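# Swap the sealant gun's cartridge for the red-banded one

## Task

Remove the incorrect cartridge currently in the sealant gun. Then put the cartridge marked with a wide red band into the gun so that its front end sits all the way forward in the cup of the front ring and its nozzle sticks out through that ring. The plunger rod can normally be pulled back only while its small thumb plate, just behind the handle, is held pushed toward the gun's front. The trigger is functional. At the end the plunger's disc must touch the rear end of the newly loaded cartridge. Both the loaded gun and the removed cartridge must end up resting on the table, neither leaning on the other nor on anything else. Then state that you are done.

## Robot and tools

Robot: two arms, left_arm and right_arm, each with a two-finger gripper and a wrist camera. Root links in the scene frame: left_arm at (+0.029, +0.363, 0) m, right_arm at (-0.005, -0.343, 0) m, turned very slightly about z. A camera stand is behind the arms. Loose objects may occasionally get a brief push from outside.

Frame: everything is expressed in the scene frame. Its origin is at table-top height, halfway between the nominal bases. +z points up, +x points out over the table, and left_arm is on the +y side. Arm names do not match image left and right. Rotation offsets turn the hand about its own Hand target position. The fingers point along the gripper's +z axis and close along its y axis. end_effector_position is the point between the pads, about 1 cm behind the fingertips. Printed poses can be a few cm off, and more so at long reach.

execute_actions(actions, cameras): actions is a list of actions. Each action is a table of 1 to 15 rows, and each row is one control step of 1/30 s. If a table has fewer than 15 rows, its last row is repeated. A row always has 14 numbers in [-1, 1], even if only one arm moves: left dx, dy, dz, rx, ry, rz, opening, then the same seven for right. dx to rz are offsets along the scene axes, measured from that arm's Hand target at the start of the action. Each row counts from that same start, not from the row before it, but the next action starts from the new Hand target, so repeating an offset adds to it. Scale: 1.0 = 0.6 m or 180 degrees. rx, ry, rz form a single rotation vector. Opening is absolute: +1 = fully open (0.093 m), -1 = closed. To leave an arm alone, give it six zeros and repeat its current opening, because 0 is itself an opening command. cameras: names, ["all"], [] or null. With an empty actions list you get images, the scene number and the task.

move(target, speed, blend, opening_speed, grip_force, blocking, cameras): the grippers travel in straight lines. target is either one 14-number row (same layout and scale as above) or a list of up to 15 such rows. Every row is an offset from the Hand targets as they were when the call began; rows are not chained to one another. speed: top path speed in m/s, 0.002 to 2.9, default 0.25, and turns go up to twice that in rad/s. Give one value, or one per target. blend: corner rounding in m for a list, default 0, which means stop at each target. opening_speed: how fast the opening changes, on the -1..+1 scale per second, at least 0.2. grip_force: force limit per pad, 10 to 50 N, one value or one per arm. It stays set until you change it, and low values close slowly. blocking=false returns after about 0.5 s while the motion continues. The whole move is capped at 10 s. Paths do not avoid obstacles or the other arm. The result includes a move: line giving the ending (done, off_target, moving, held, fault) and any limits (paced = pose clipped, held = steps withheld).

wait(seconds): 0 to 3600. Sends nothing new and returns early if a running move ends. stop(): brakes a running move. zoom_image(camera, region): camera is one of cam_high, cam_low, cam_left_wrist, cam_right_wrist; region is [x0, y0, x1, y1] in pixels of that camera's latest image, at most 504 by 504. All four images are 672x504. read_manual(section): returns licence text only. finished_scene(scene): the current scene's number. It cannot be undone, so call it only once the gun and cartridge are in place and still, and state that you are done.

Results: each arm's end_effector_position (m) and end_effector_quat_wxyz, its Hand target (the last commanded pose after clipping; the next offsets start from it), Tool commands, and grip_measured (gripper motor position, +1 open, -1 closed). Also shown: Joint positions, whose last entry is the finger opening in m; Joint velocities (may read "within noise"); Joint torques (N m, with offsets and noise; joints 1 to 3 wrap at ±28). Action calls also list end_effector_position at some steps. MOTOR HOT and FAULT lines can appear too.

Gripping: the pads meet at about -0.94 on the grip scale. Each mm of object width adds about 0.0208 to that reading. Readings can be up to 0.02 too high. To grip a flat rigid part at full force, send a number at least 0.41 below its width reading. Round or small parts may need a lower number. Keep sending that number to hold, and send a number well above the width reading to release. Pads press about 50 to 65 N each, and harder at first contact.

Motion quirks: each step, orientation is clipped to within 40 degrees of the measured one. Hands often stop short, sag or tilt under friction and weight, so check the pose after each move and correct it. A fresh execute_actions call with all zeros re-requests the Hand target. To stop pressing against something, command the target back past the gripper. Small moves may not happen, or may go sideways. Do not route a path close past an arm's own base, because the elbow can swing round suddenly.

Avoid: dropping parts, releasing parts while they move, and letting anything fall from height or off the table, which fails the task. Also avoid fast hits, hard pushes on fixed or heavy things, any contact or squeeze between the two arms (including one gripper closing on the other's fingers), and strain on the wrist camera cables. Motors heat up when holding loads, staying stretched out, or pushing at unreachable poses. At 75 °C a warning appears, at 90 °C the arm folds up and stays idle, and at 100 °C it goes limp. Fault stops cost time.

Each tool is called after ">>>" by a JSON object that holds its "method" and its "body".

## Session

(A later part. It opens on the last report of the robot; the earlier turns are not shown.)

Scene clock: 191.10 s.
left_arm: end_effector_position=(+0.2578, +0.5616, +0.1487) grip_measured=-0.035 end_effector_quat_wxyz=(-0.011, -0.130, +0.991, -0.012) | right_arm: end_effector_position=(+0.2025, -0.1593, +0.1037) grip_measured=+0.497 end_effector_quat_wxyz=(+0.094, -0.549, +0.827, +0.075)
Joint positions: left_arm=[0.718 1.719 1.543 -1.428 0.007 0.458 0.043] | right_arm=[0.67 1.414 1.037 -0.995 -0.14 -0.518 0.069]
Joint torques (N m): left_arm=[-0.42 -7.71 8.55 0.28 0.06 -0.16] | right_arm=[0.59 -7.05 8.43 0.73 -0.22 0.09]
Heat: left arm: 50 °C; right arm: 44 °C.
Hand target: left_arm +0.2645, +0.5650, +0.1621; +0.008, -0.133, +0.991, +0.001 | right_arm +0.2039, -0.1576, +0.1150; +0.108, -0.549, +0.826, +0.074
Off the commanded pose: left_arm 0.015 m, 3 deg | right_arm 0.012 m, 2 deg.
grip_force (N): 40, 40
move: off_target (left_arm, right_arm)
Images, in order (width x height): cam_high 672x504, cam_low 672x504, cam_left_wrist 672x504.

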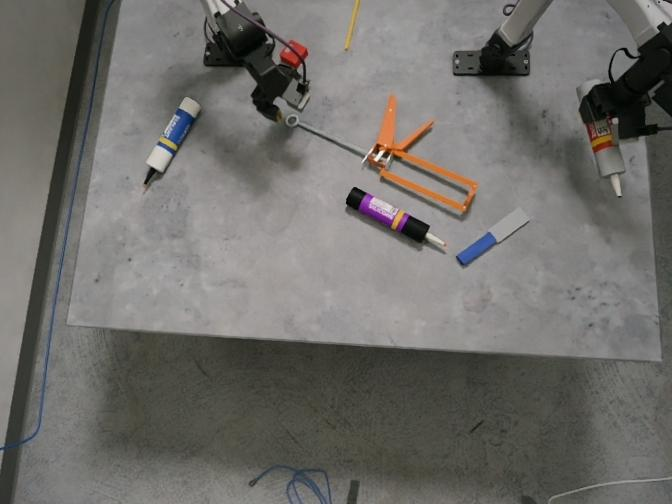

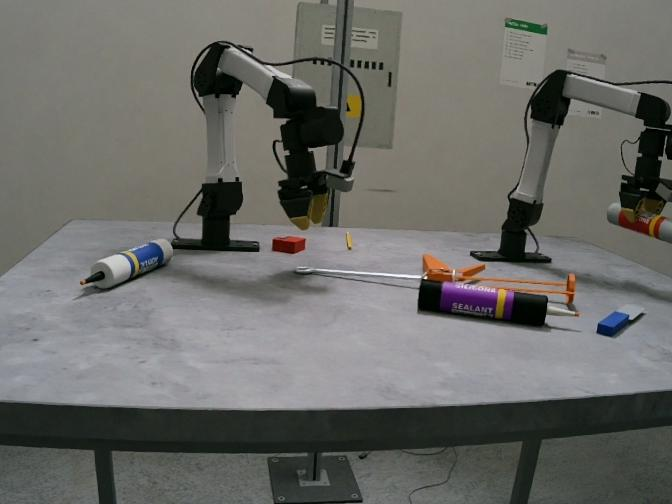

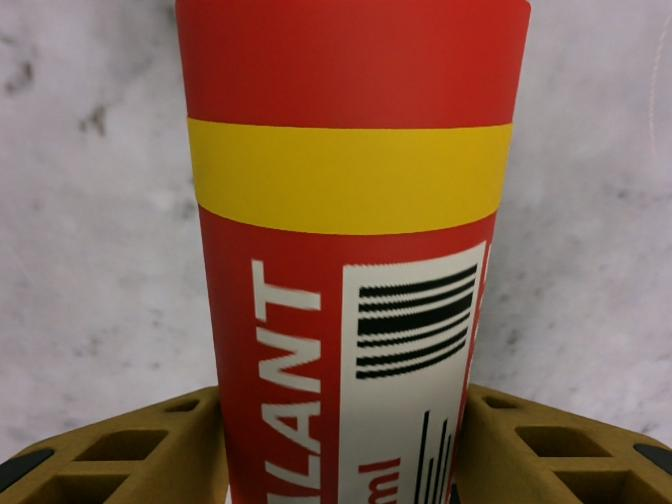

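>>> {"method": "move", "body": {"target": [0.1188,-0.7323,-0.0285,-0.0559,0.0649,0.2818,-0.4, 0,0,0.0,0,0,0,0.5], "speed": 0.3, "cameras": ["all"]}}

>>> {"method": "zoom_image", "body": {"camera": "cam_low", "region": [380, 180, 620, 330]}}

>>> {"method": "zoom_image", "body": {"camera": "cam_high", "region": [340, 90, 510, 230]}}

Scene clock: 197.00 s.
left_arm: end_effector_position=(+0.3305, +0.1289, +0.1372) grip_measured=-0.036 end_effector_quat_wxyz=(-0.106, -0.537, +0.835, -0.056) | right_arm: end_effector_position=(+0.2024, -0.1593, +0.1037) grip_measured=+0.497 end_effector_quat_wxyz=(+0.094, -0.549, +0.827, +0.075)
Joint positions: left_arm=[-0.556 1.982 1.818 -1.395 0.24 -1.701 0.043] | right_arm=[0.67 1.414 1.037 -0.996 -0.14 -0.518 0.069]
Joint torques (N m): left_arm=[0.16 -8.47 8.38 0.26 0.12 -0.21] | right_arm=[0.62 -7.04 8.46 0.73 -0.22 0.09]
Heat: left arm: 49 °C; right arm: 44 °C.
Hand target: left_arm +0.3357, +0.1256, +0.1449; -0.103, -0.543, +0.831, -0.066 | right_arm +0.2039, -0.1576, +0.1150; +0.107, -0.549, +0.826, +0.074
Off the commanded pose: left_arm 0.010 m, 1 deg | right_arm 0.012 m, 2 deg.
grip_force (N): 40, 40
move: done

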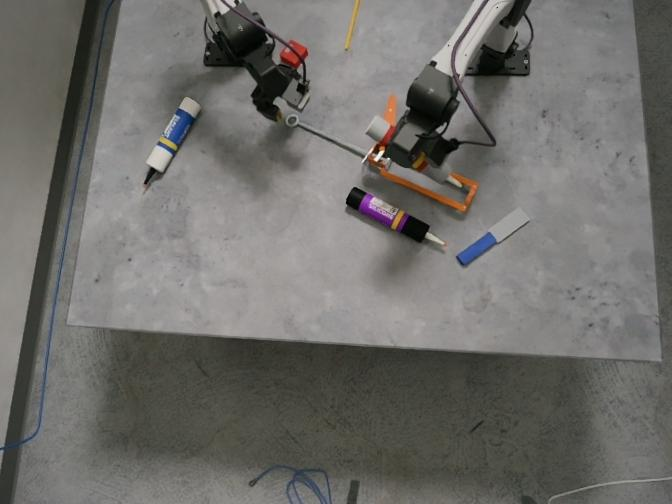

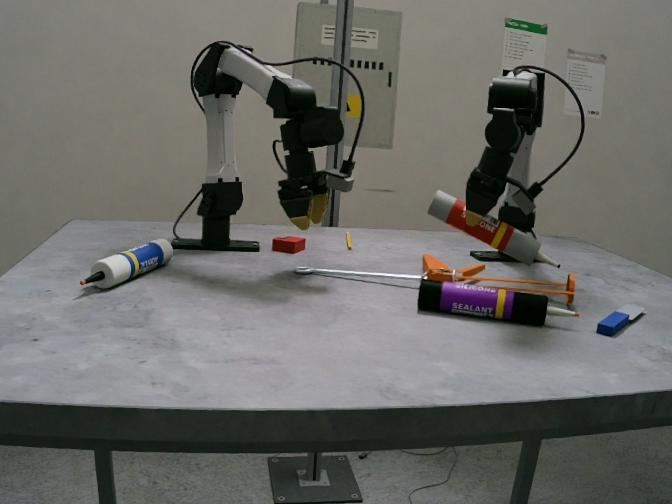

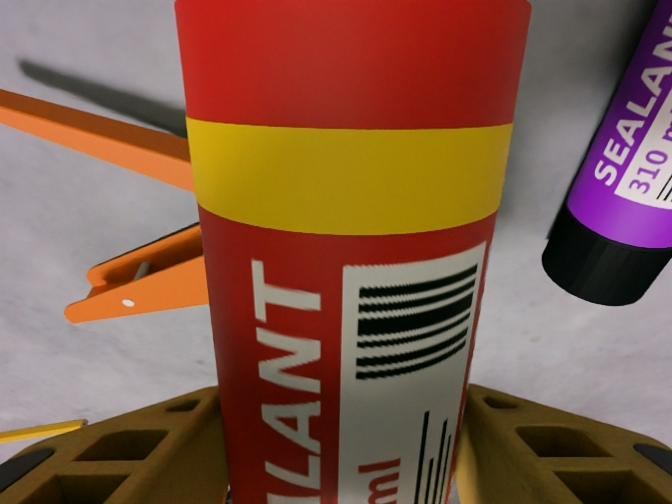

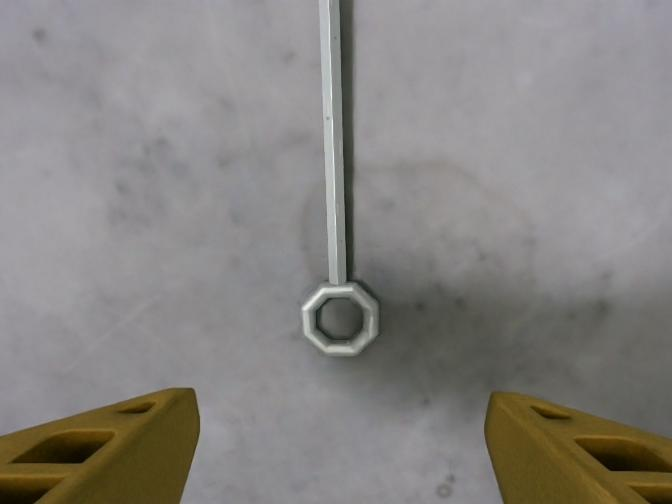

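Scaled by 2.100.

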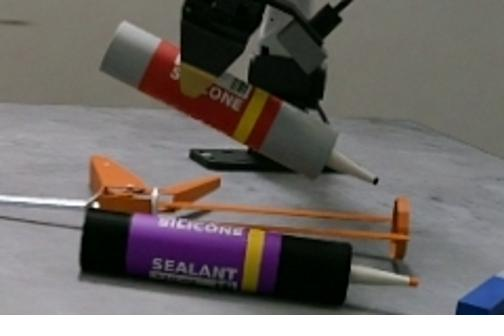

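Scaled by 2.965.

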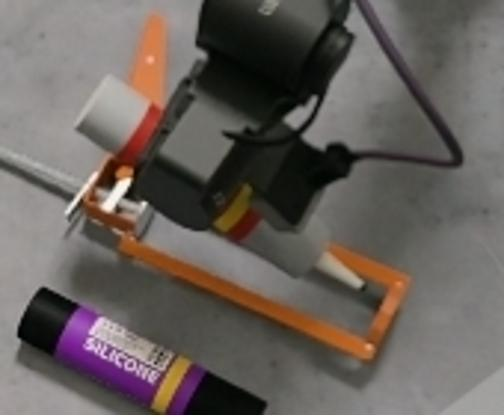

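>>> {"method": "zoom_image", "body": {"camera": "cam_high", "region": [340, 160, 500, 260]}}

Scaled by 3.150.

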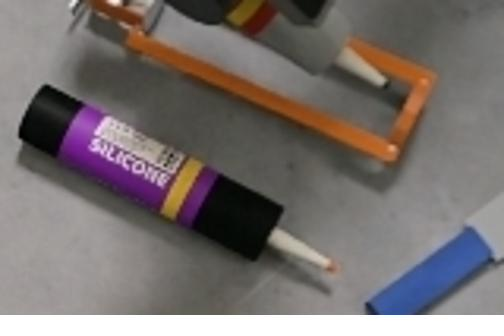

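>>> {"method": "move", "body": {"target": [0.0177,0.0103,-0.0615,0.0204,-0.0086,0.0111,-0.4, 0,0,0.0,0,0,0,0.5], "speed": 0.12, "cameras": ["cam_high","cam_low"]}}

>>> {"method": "zoom_image", "body": {"camera": "cam_low", "region": [400, 200, 620, 330]}}

>>> {"method": "zoom_image", "body": {"camera": "cam_high", "region": [350, 120, 500, 220]}}

Scene clock: 201.70 s.
left_arm: end_effector_position=(+0.3434, +0.1335, +0.1066) grip_measured=-0.036 end_effector_quat_wxyz=(-0.077, -0.554, +0.828, -0.043) | right_arm: end_effector_position=(+0.2024, -0.1593, +0.1037) grip_measured=+0.497 end_effector_quat_wxyz=(+0.094, -0.549, +0.827, +0.075)
Joint positions: left_arm=[-0.556 2.011 1.748 -1.293 0.175 -1.736 0.043] | right_arm=[0.67 1.414 1.037 -0.996 -0.14 -0.518 0.069]
Joint torques (N m): left_arm=[0.02 -9.17 5.79 0.51 0.06 -0.19] | right_arm=[0.64 -6.99 8.43 0.72 -0.22 0.1]
Heat: left arm: 49 °C; right arm: 44 °C.
Hand target: left_arm +0.3463, +0.1318, +0.1080; -0.073, -0.559, +0.824, -0.049 | right_arm +0.2039, -0.1576, +0.1150; +0.107, -0.549, +0.826, +0.074
Off the commanded pose: left_arm 0.004 m, 1 deg | right_arm 0.012 m, 2 deg.
grip_force (N): 40, 40
move: done

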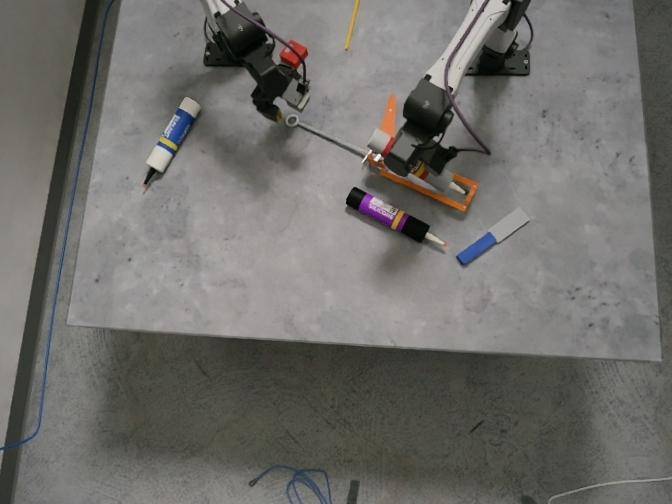

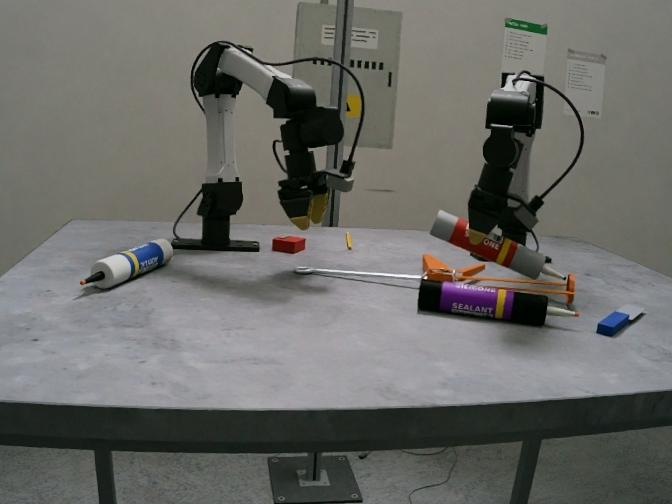

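Scaled by 2.291.

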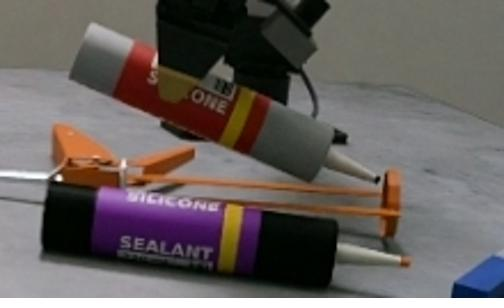

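Scaled by 3.360.

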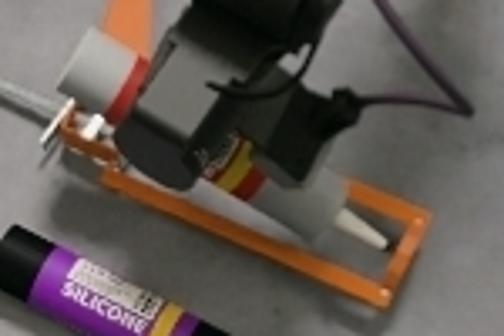

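>>> {"method": "move", "body": {"target": [0,0,0,0,0,0,-0.4, 0.0287,0.0777,0.175,0.26,-0.0978,0.005,0.5], "speed": 0.3, "cameras": ["cam_right_wrist"]}}

Scene clock: 207.97 s.
left_arm: end_effector_position=(+0.3438, +0.1334, +0.1066) grip_measured=-0.036 end_effector_quat_wxyz=(-0.076, -0.554, +0.828, -0.043) | right_arm: end_effector_position=(+0.2229, -0.1118, +0.2163) grip_measured=+0.497 end_effector_quat_wxyz=(+0.428, -0.472, +0.706, +0.309)
Joint positions: left_arm=[-0.556 2.011 1.748 -1.291 0.174 -1.737 0.043] | right_arm=[0.504 1.025 0.756 -0.32 -0.648 -0.347 0.069]
Joint torques (N m): left_arm=[-0.01 -9.29 5.81 0.48 0.07 -0.18] | right_arm=[0.25 -3.9 6.82 2.2 -0.48 0.07]
Heat: left arm: 48 °C; right arm: 44 °C.
Hand target: left_arm +0.3463, +0.1318, +0.1080; -0.073, -0.559, +0.824, -0.049 | right_arm +0.2213, -0.1110, +0.2201; +0.437, -0.472, +0.699, +0.313
Off the commanded pose: left_arm 0.003 m, 1 deg | right_arm 0.004 m, 1 deg.
grip_force (N): 40, 40
move: done

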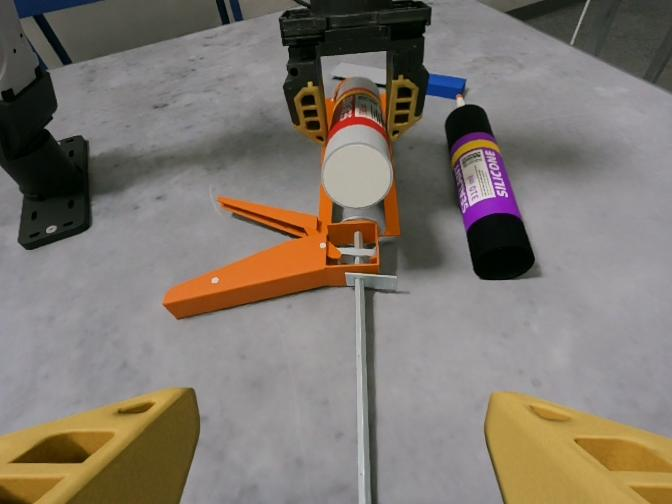

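>>> {"method": "zoom_image", "body": {"camera": "cam_right_wrist", "region": [280, 40, 440, 300]}}

Scaled by 1.938.

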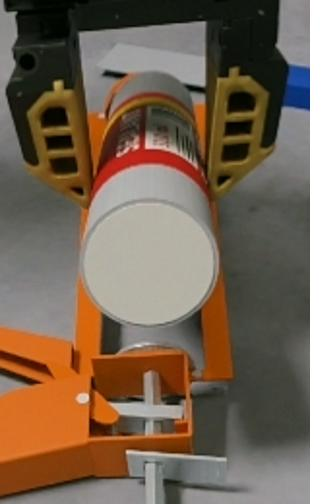

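>>> {"method": "move", "body": {"target": [0,0,-0.05,0,0,0,-0.4, 0,0,0,0,0,0,0.5], "speed": 0.1, "cameras": ["cam_right_wrist","cam_low"]}}

>>> {"method": "zoom_image", "body": {"camera": "cam_low", "region": [400, 200, 620, 330]}}

>>> {"method": "zoom_image", "body": {"camera": "cam_right_wrist", "region": [280, 40, 440, 300]}}

Scene clock: 210.67 s.
left_arm: end_effector_position=(+0.3434, +0.1337, +0.0783) grip_measured=-0.036 end_effector_quat_wxyz=(-0.076, -0.554, +0.828, -0.044) | right_arm: end_effector_position=(+0.2230, -0.1117, +0.2164) grip_measured=+0.497 end_effector_quat_wxyz=(+0.429, -0.471, +0.706, +0.309)
Joint positions: left_arm=[-0.556 2.017 1.644 -1.18 0.174 -1.738 0.043] | right_arm=[0.504 1.025 0.756 -0.319 -0.648 -0.347 0.069]
Joint torques (N m): left_arm=[0.02 -8.98 5.55 0.55 0.07 -0.16] | right_arm=[0.24 -3.93 6.79 2.2 -0.47 0.08]
Heat: left arm: 48 °C; right arm: 44 °C.
Hand target: left_arm +0.3463, +0.1318, +0.0782; -0.073, -0.559, +0.824, -0.049 | right_arm +0.2213, -0.1110, +0.2201; +0.437, -0.472, +0.699, +0.313
Off the commanded pose: left_arm 0.003 m, 1 deg | right_arm 0.004 m, 1 deg.
grip_force (N): 40, 40
move: done
Images, in order (width x height): cam_low 672x504, cam_right_wrist 672x504.

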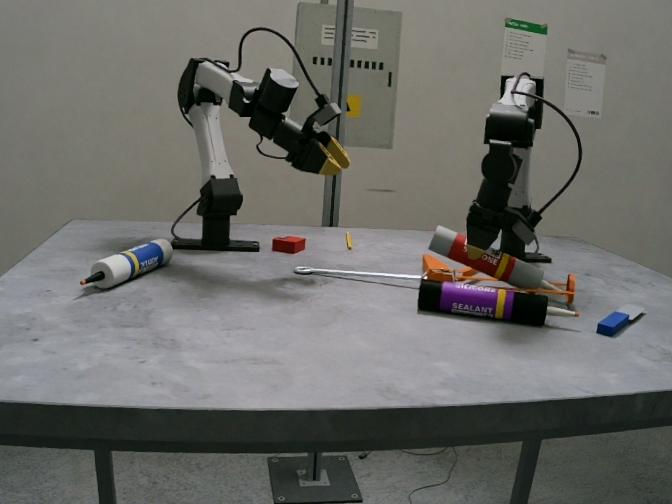

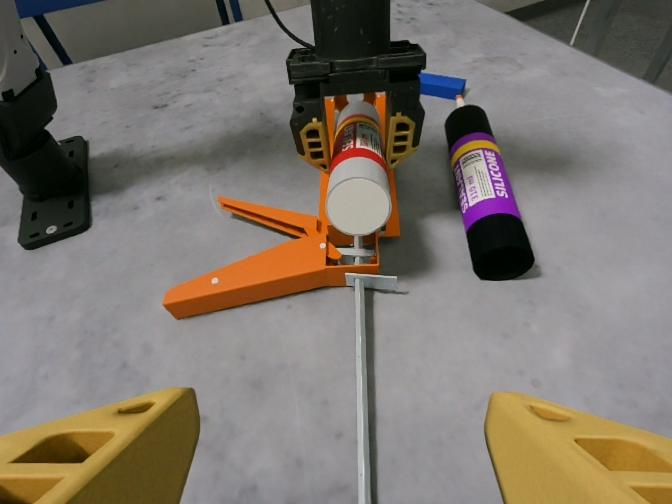

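Scaled by 2.291.

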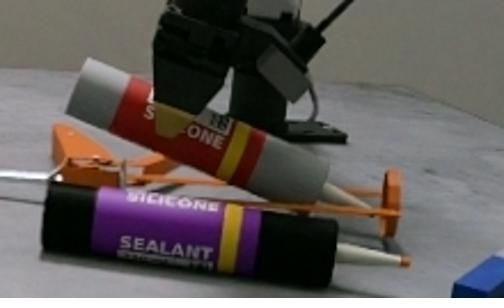

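Scaled by 1.938.

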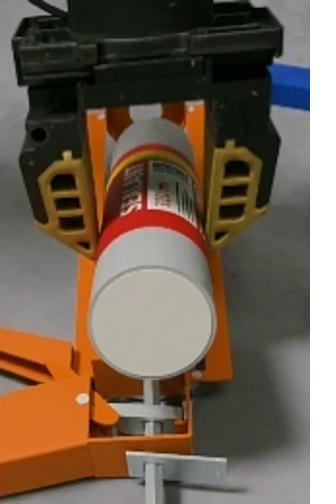

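>>> {"method": "move", "body": {"target": [0.0312,0.0745,-0.0202,0,0,0,-0.4, 0,0,0,0,0,0,0.5], "speed": 0.08, "cameras": ["cam_right_wrist","cam_low"]}}

>>> {"method": "zoom_image", "body": {"camera": "cam_low", "region": [400, 200, 620, 330]}}

>>> {"method": "zoom_image", "body": {"camera": "cam_right_wrist", "region": [280, 40, 440, 300]}}

Scene clock: 212.17 s.
left_arm: end_effector_position=(+0.3609, +0.1756, +0.0651) grip_measured=-0.036 end_effector_quat_wxyz=(-0.079, -0.565, +0.821, -0.042) | right_arm: end_effector_position=(+0.2230, -0.1117, +0.2164) grip_measured=+0.497 end_effector_quat_wxyz=(+0.429, -0.471, +0.706, +0.309)
Joint positions: left_arm=[-0.437 2.017 1.591 -1.152 0.178 -1.641 0.043] | right_arm=[0.504 1.025 0.756 -0.319 -0.648 -0.347 0.069]
Joint torques (N m): left_arm=[0.47 -9.39 5.42 0.45 0.06 0.18] | right_arm=[0.23 -3.9 6.79 2.2 -0.48 0.08]
Heat: left arm: 48 °C; right arm: 44 °C.
Hand target: left_arm +0.3650, +0.1764, +0.0660; -0.073, -0.559, +0.824, -0.049 | right_arm +0.2213, -0.1110, +0.2201; +0.437, -0.472, +0.699, +0.313
Off the commanded pose: left_arm 0.004 m, 1 deg | right_arm 0.004 m, 1 deg.
grip_force (N): 40, 40
move: done
Images, in order (width x height): cam_low 672x504, cam_right_wrist 672x504.

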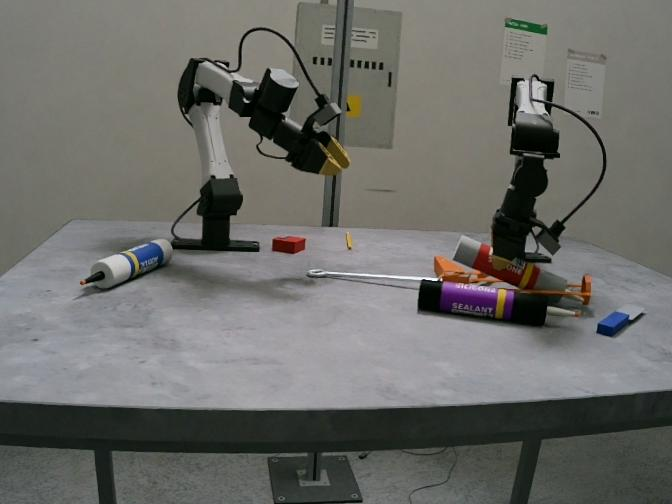

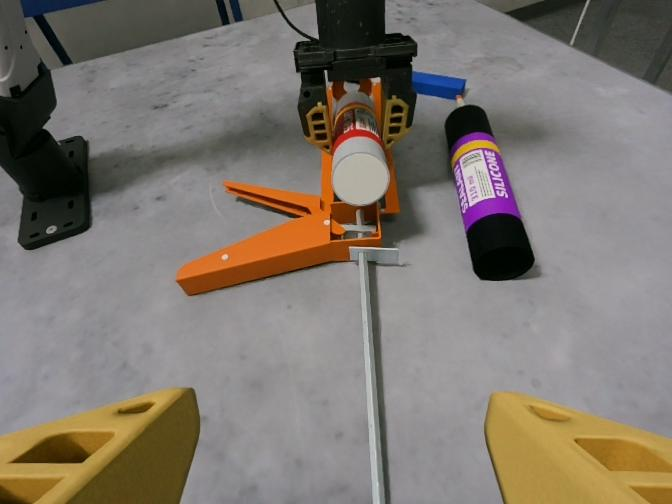

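Scaled by 2.291.

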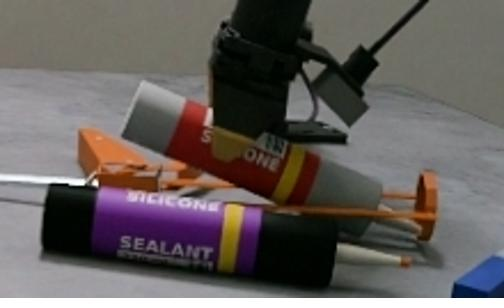

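Scaled by 1.938.

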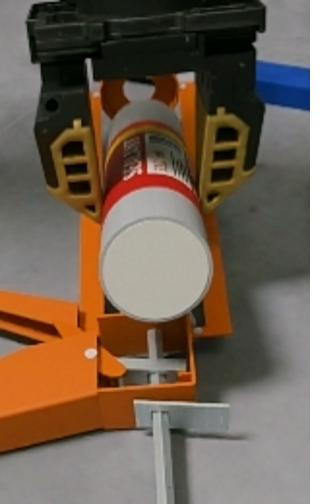

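>>> {"method": "zoom_image", "body": {"camera": "cam_low", "region": [530, 250, 610, 320]}}

>>> {"method": "zoom_image", "body": {"camera": "cam_right_wrist", "region": [310, 60, 410, 150]}}

Scaled by 6.300.

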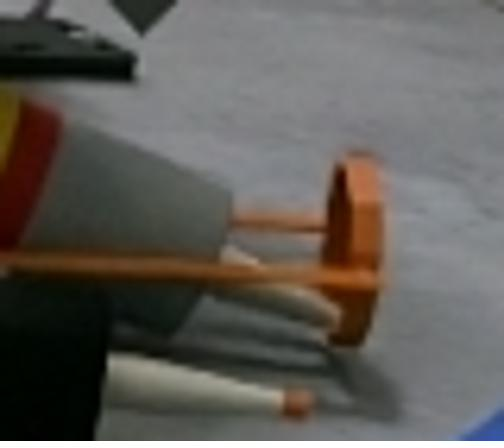

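Scaled by 5.040.

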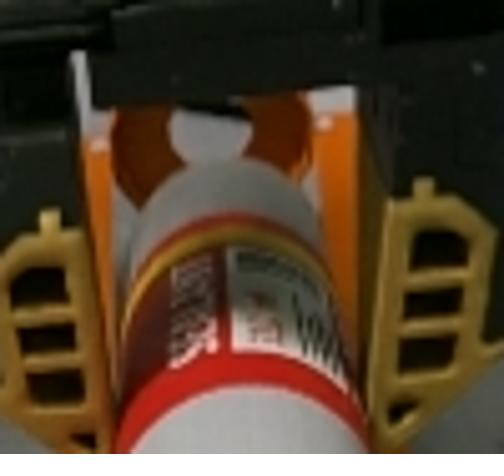

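>>> {"method": "move", "body": {"target": [[-0.0257,-0.0615,0.03,0,0,0,-0.4, 0,0,0,0,0,0,0.5],[-0.0257,-0.0615,0.05,0.0511,-0.0214,0,-0.4, 0,0,0,0,0,0,0.5]], "speed": 0.12, "cameras": ["cam_right_wrist","cam_low","cam_high"]}}

>>> {"method": "zoom_image", "body": {"camera": "cam_low", "region": [420, 210, 620, 320]}}

>>> {"method": "zoom_image", "body": {"camera": "cam_right_wrist", "region": [290, 40, 430, 240]}}

>>> {"method": "zoom_image", "body": {"camera": "cam_high", "region": [350, 120, 500, 220]}}

Scene clock: 215.60 s.
left_arm: end_effector_position=(+0.3439, +0.1432, +0.0885) grip_measured=-0.036 end_effector_quat_wxyz=(-0.010, -0.557, +0.830, +0.005) | right_arm: end_effector_position=(+0.2230, -0.1117, +0.2164) grip_measured=+0.497 end_effector_quat_wxyz=(+0.429, -0.471, +0.706, +0.309)
Joint positions: left_arm=[-0.604 2.029 1.712 -1.271 0.014 -1.786 0.043] | right_arm=[0.504 1.025 0.756 -0.319 -0.648 -0.347 0.069]
Joint torques (N m): left_arm=[-0.29 -8.88 8.38 0.19 -0.08 -0.2] | right_arm=[0.24 -3.89 6.78 2.2 -0.48 0.08]
Heat: left arm: 48 °C; right arm: 44 °C.
Hand target: left_arm +0.3496, +0.1396, +0.0959; +0.000, -0.561, +0.828, -0.001 | right_arm +0.2213, -0.1110, +0.2201; +0.437, -0.472, +0.699, +0.313
Off the commanded pose: left_arm 0.010 m, 1 deg | right_arm 0.004 m, 1 deg.
grip_force (N): 40, 40
move: done
Images, in order (width x height): cam_high 672x504, cam_low 672x504, cam_right_wrist 672x504.

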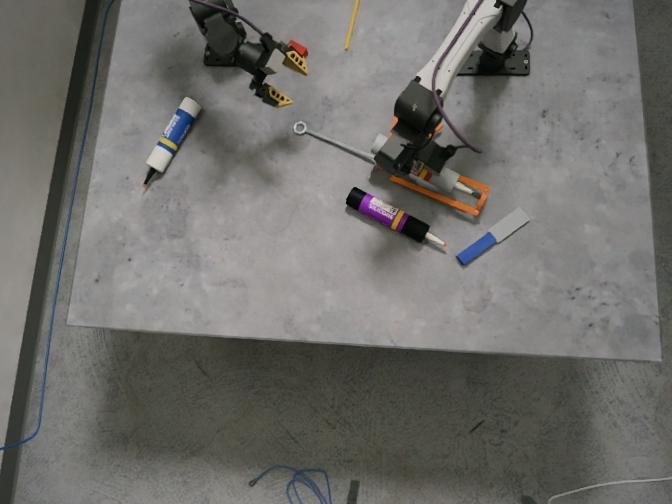

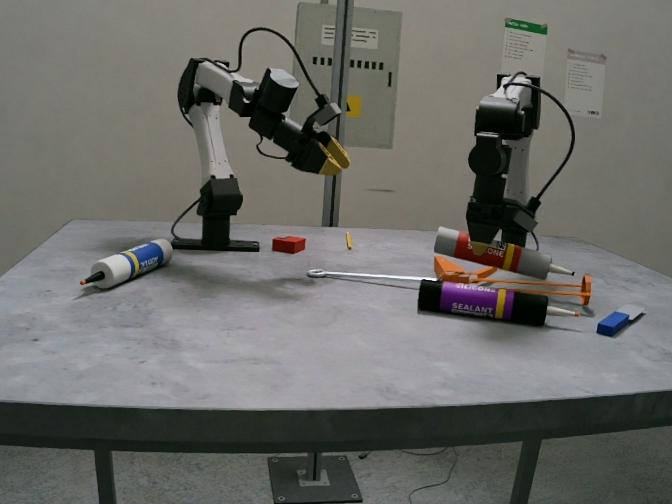

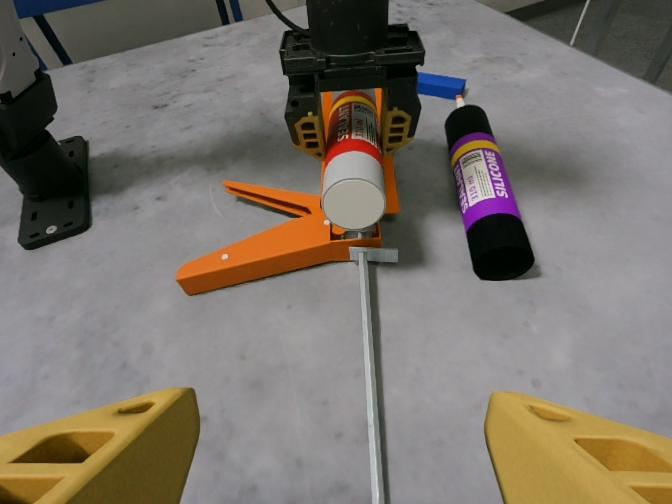

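Scaled by 2.520.

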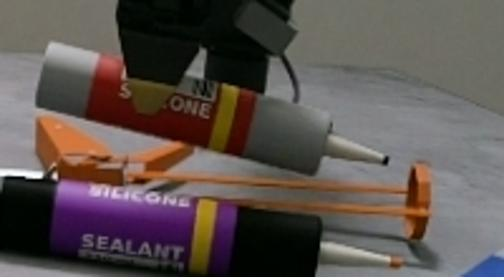

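Scaled by 2.520.

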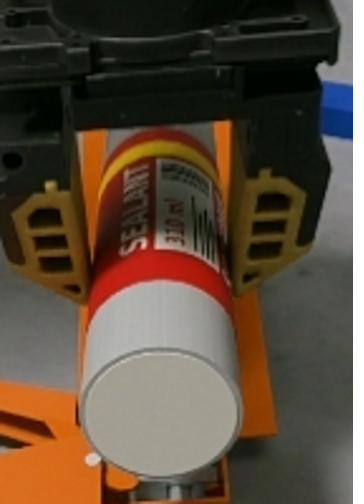

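Scaled by 3.360.

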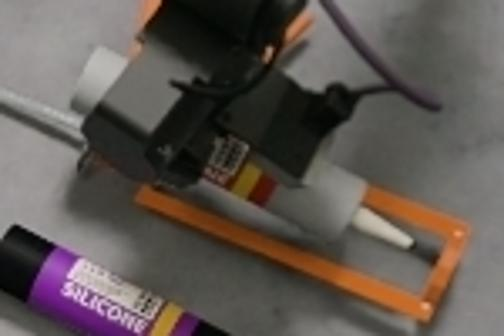

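>>> {"method": "move", "body": {"target": [[-0.0015,0.0006,-0.015,-0.0205,0.0086,0.0067,-0.4, 0,0,0,0,0,0,0.5],[0.0168,0.0455,-0.0272,-0.0205,0.0086,0.0067,-0.4, 0,0,0,0,0,0,0.5]], "speed": 0.08, "cameras": ["cam_right_wrist","cam_low"]}}

>>> {"method": "zoom_image", "body": {"camera": "cam_low", "region": [520, 240, 610, 320]}}

>>> {"method": "zoom_image", "body": {"camera": "cam_right_wrist", "region": [290, 40, 430, 240]}}

Scene clock: 218.90 s.
left_arm: end_effector_position=(+0.3579, +0.1690, +0.0717) grip_measured=-0.036 end_effector_quat_wxyz=(-0.033, -0.576, +0.817, -0.006) | right_arm: end_effector_position=(+0.2230, -0.1117, +0.2164) grip_measured=+0.497 end_effector_quat_wxyz=(+0.429, -0.471, +0.706, +0.309)
Joint positions: left_arm=[-0.505 2.029 1.643 -1.204 0.065 -1.732 0.043] | right_arm=[0.504 1.025 0.756 -0.319 -0.648 -0.347 0.069]
Joint torques (N m): left_arm=[0.05 -11.14 5.34 0.39 0.07 0.14] | right_arm=[0.24 -3.92 6.79 2.2 -0.48 0.08]
Heat: left arm: 48 °C; right arm: 44 °C.
Hand target: left_arm +0.3597, +0.1669, +0.0796; -0.029, -0.570, +0.821, -0.020 | right_arm +0.2213, -0.1110, +0.2201; +0.437, -0.472, +0.699, +0.313
Off the commanded pose: left_arm 0.008 m, 2 deg | right_arm 0.004 m, 1 deg.
grip_force (N): 40, 40
move: done
Images, in order (width x height): cam_low 672x504, cam_right_wrist 672x504.

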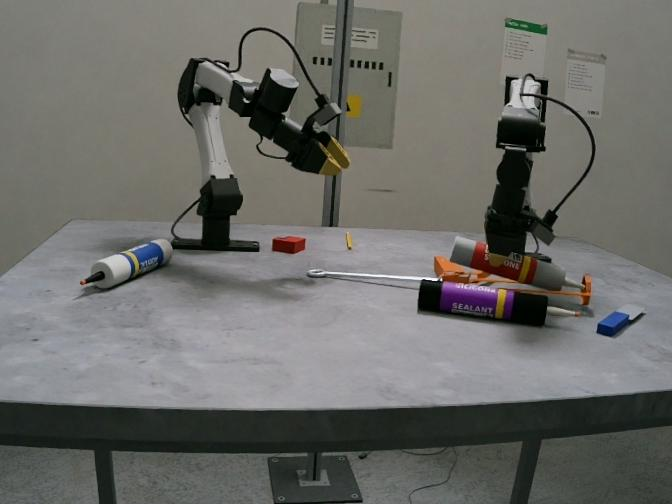

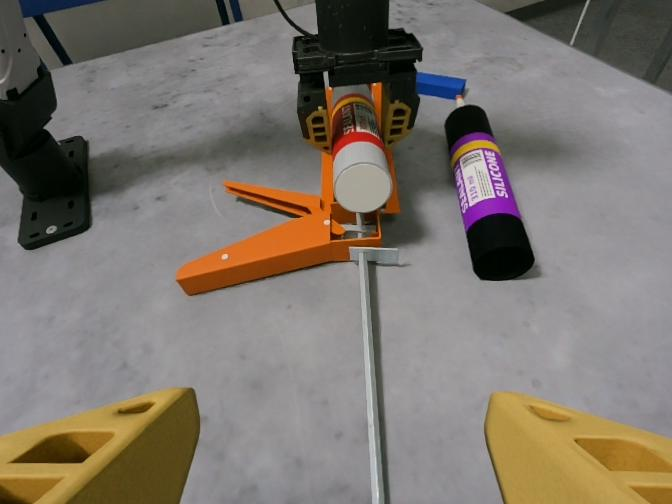

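Scaled by 5.600.

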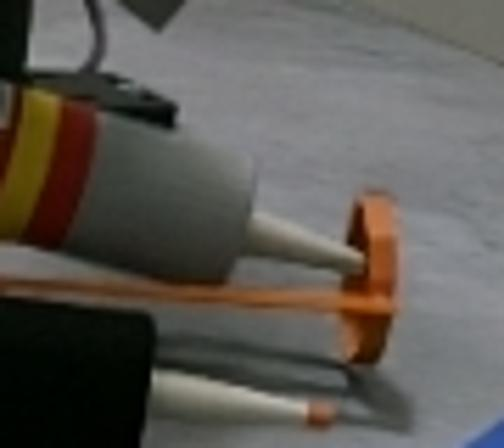

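Scaled by 2.520.

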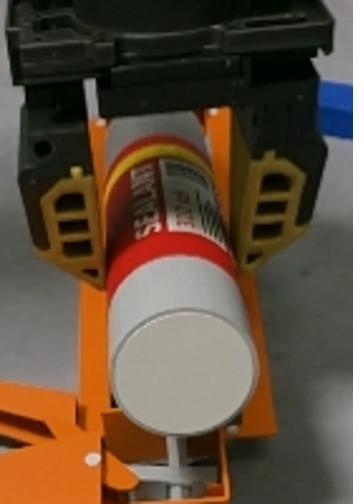

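>>> {"method": "move", "body": {"target": [[-0.0053,0.0022,0,0,0,-0.0111,-0.4, 0,0,0,0,0,0,0.5],[0.0067,0.0325,-0.009,0,0,-0.0111,-0.4, 0,0,0,0,0,0,0.5]], "speed": 0.08, "cameras": ["cam_right_wrist","cam_low"]}}

>>> {"method": "zoom_image", "body": {"camera": "cam_low", "region": [520, 240, 610, 320]}}

>>> {"method": "zoom_image", "body": {"camera": "cam_right_wrist", "region": [290, 40, 430, 240]}}

Scene clock: 221.17 s.
left_arm: end_effector_position=(+0.3612, +0.1881, +0.0612) grip_measured=-0.036 end_effector_quat_wxyz=(-0.038, -0.561, +0.827, +0.000) | right_arm: end_effector_position=(+0.2230, -0.1117, +0.2164) grip_measured=+0.497 end_effector_quat_wxyz=(+0.429, -0.471, +0.706, +0.309)
Joint positions: left_arm=[-0.456 2.029 1.6 -1.18 0.067 -1.647 0.043] | right_arm=[0.504 1.025 0.756 -0.319 -0.648 -0.347 0.069]
Joint torques (N m): left_arm=[0.13 -12.27 5.26 0.34 0.06 0.12] | right_arm=[0.25 -3.92 6.76 2.2 -0.47 0.08]
Heat: left arm: 48 °C; right arm: 44 °C.
Hand target: left_arm +0.3637, +0.1863, +0.0742; -0.029, -0.555, +0.831, -0.020 | right_arm +0.2213, -0.1110, +0.2201; +0.437, -0.472, +0.699, +0.313
Off the commanded pose: left_arm 0.013 m, 3 deg | right_arm 0.004 m, 1 deg.
grip_force (N): 40, 40
move: off_target (left_arm)
Images, in order (width x height): cam_low 672x504, cam_right_wrist 672x504.

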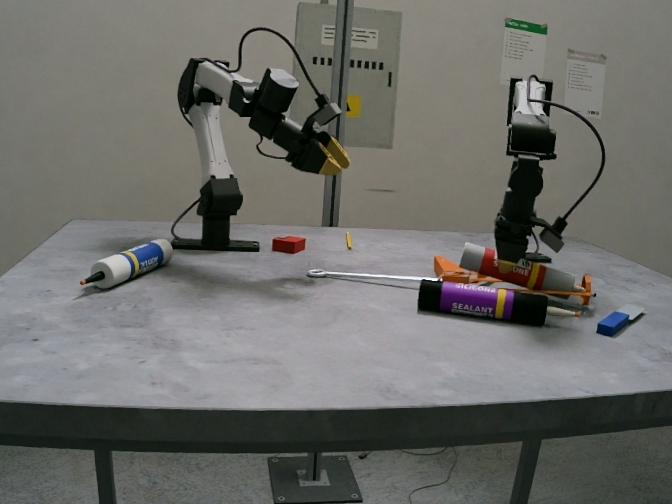

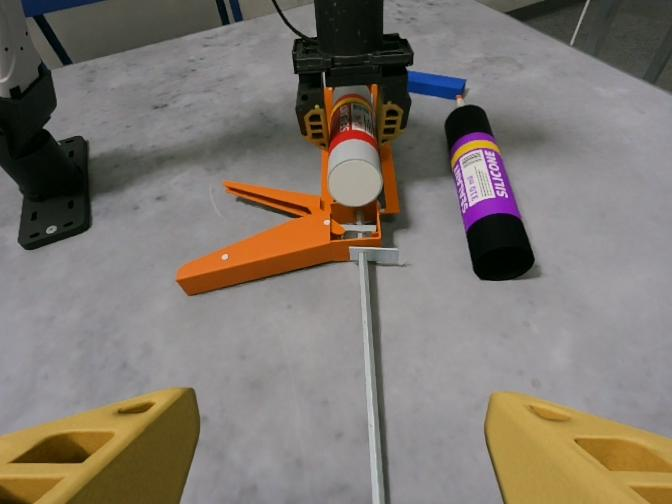

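Scaled by 5.600.

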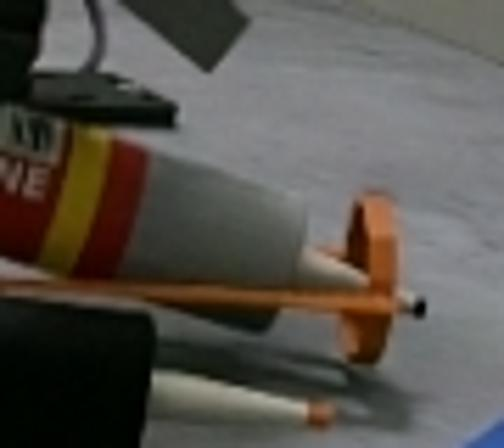

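Scaled by 2.520.

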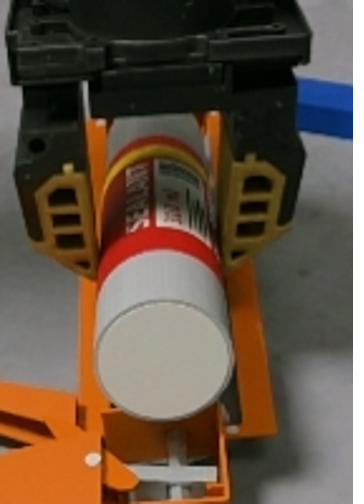

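>>> {"method": "move", "body": {"target": [0.0178,0.0437,-0.001,0,0,0,-0.4, 0,0,0,0,0,0,0.5], "speed": 0.06, "cameras": ["cam_right_wrist","cam_low"]}}

>>> {"method": "zoom_image", "body": {"camera": "cam_low", "region": [420, 220, 610, 320]}}

>>> {"method": "zoom_image", "body": {"camera": "cam_right_wrist", "region": [290, 40, 430, 240]}}

Scene clock: 224.13 s.
left_arm: end_effector_position=(+0.3720, +0.2131, +0.0597) grip_measured=-0.036 end_effector_quat_wxyz=(-0.040, -0.560, +0.827, -0.002) | right_arm: end_effector_position=(+0.2230, -0.1117, +0.2164) grip_measured=+0.497 end_effector_quat_wxyz=(+0.429, -0.471, +0.706, +0.309)
Joint positions: left_arm=[-0.382 2.029 1.594 -1.177 0.068 -1.572 0.043] | right_arm=[0.504 1.025 0.756 -0.319 -0.648 -0.347 0.069]
Joint torques (N m): left_arm=[0.24 -12.45 5.41 0.29 0.06 0.14] | right_arm=[0.23 -3.92 6.76 2.2 -0.48 0.08]
Heat: left arm: 48 °C; right arm: 44 °C.
Hand target: left_arm +0.3744, +0.2125, +0.0736; -0.029, -0.555, +0.831, -0.020 | right_arm +0.2213, -0.1110, +0.2201; +0.437, -0.472, +0.699, +0.313
Off the commanded pose: left_arm 0.014 m, 2 deg | right_arm 0.004 m, 1 deg.
grip_force (N): 40, 40
move: off_target (left_arm)
Images, in order (width x height): cam_low 672x504, cam_right_wrist 672x504.

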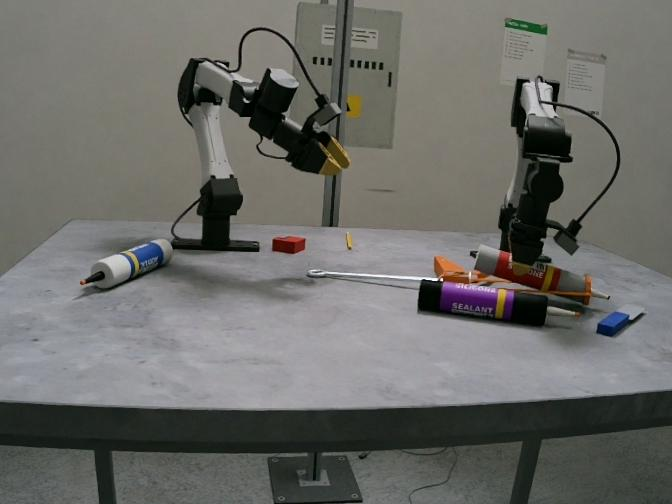

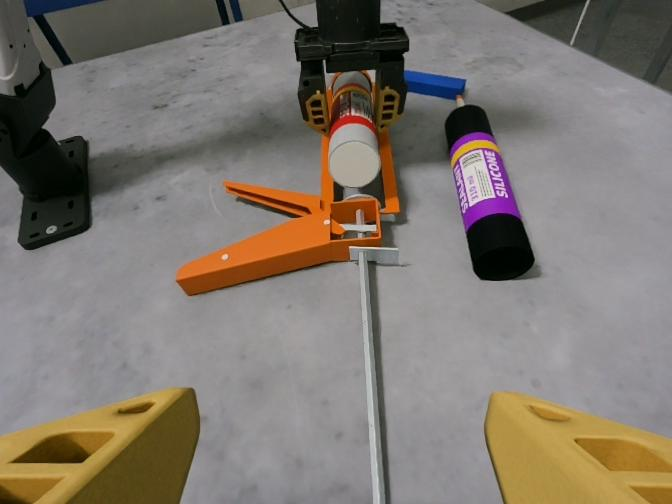

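Scaled by 2.653.

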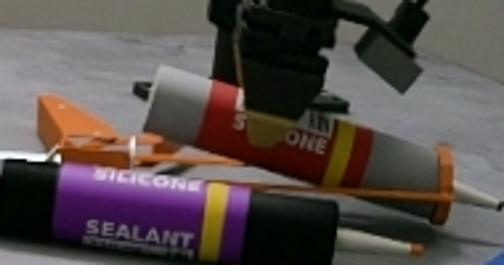

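Scaled by 2.520.

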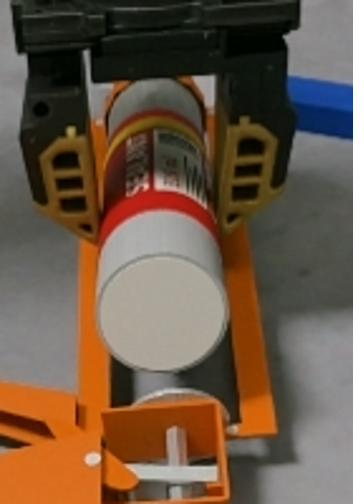

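>>> {"method": "zoom_image", "body": {"camera": "cam_low", "region": [530, 250, 620, 320]}}

>>> {"method": "zoom_image", "body": {"camera": "cam_right_wrist", "region": [310, 60, 400, 130]}}

Scaled by 5.600.

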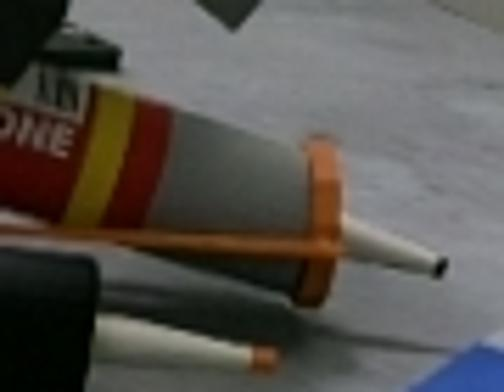

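Scaled by 5.600.

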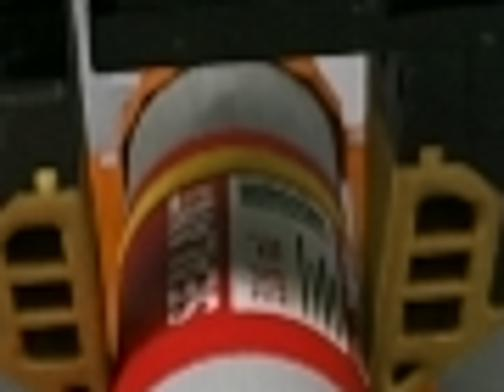

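>>> {"method": "move", "body": {"target": [0.0076,0.0185,-0.005,0,0,0,-0.4, 0,0,0,0,0,0,0.5], "speed": 0.05, "cameras": ["cam_right_wrist","cam_low"]}}

>>> {"method": "zoom_image", "body": {"camera": "cam_low", "region": [530, 250, 620, 320]}}

>>> {"method": "zoom_image", "body": {"camera": "cam_right_wrist", "region": [290, 40, 430, 240]}}

Scene clock: 225.57 s.
left_arm: end_effector_position=(+0.3741, +0.2213, +0.0585) grip_measured=-0.036 end_effector_quat_wxyz=(-0.044, -0.559, +0.828, -0.003) | right_arm: end_effector_position=(+0.2230, -0.1117, +0.2164) grip_measured=+0.497 end_effector_quat_wxyz=(+0.429, -0.471, +0.706, +0.309)
Joint positions: left_arm=[-0.357 2.029 1.589 -1.177 0.075 -1.542 0.043] | right_arm=[0.504 1.025 0.756 -0.319 -0.648 -0.347 0.069]
Joint torques (N m): left_arm=[0.75 -12.16 5.34 0.38 -0.01 0.11] | right_arm=[0.25 -3.93 6.79 2.2 -0.48 0.08]
Heat: left arm: 48 °C; right arm: 44 °C.
Hand target: left_arm +0.3790, +0.2236, +0.0707; -0.029, -0.555, +0.831, -0.020 | right_arm +0.2213, -0.1110, +0.2201; +0.437, -0.472, +0.699, +0.313
Off the commanded pose: left_arm 0.013 m, 3 deg | right_arm 0.004 m, 1 deg.
grip_force (N): 40, 40
move: off_target (left_arm)
Images, in order (width x height): cam_low 672x504, cam_right_wrist 672x504.

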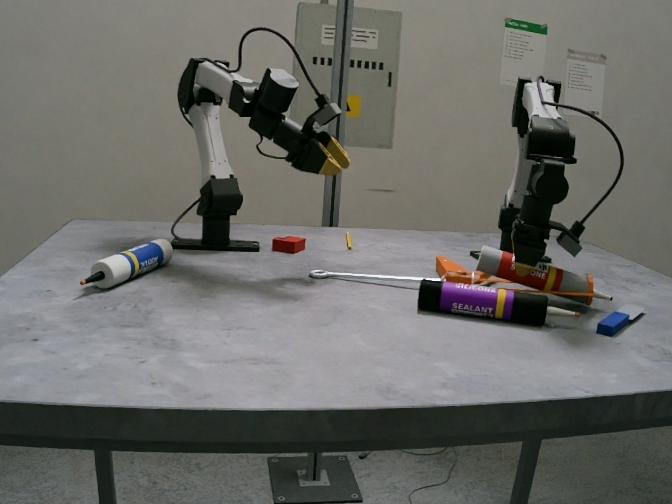

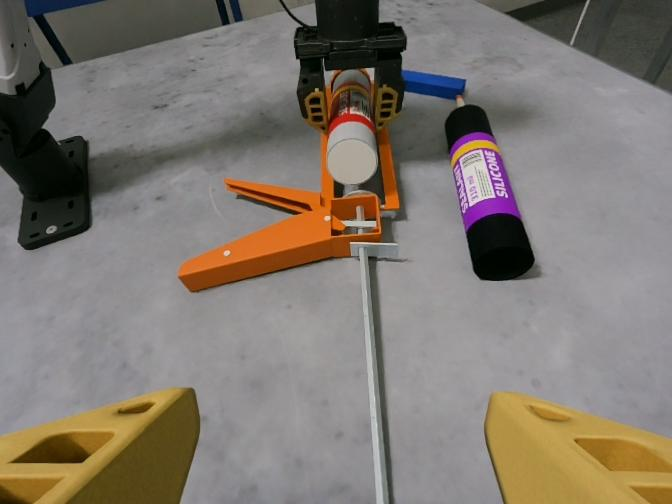

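Scaled by 5.600.

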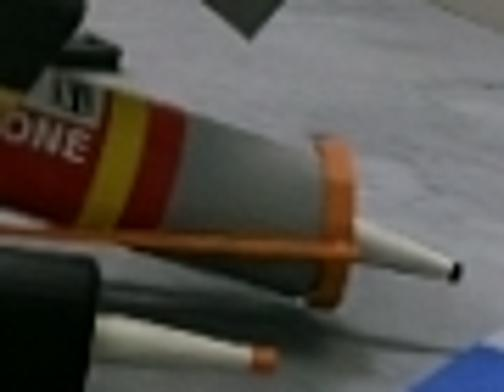

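Scaled by 2.520.

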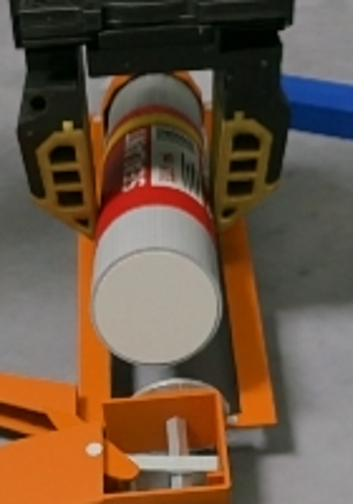

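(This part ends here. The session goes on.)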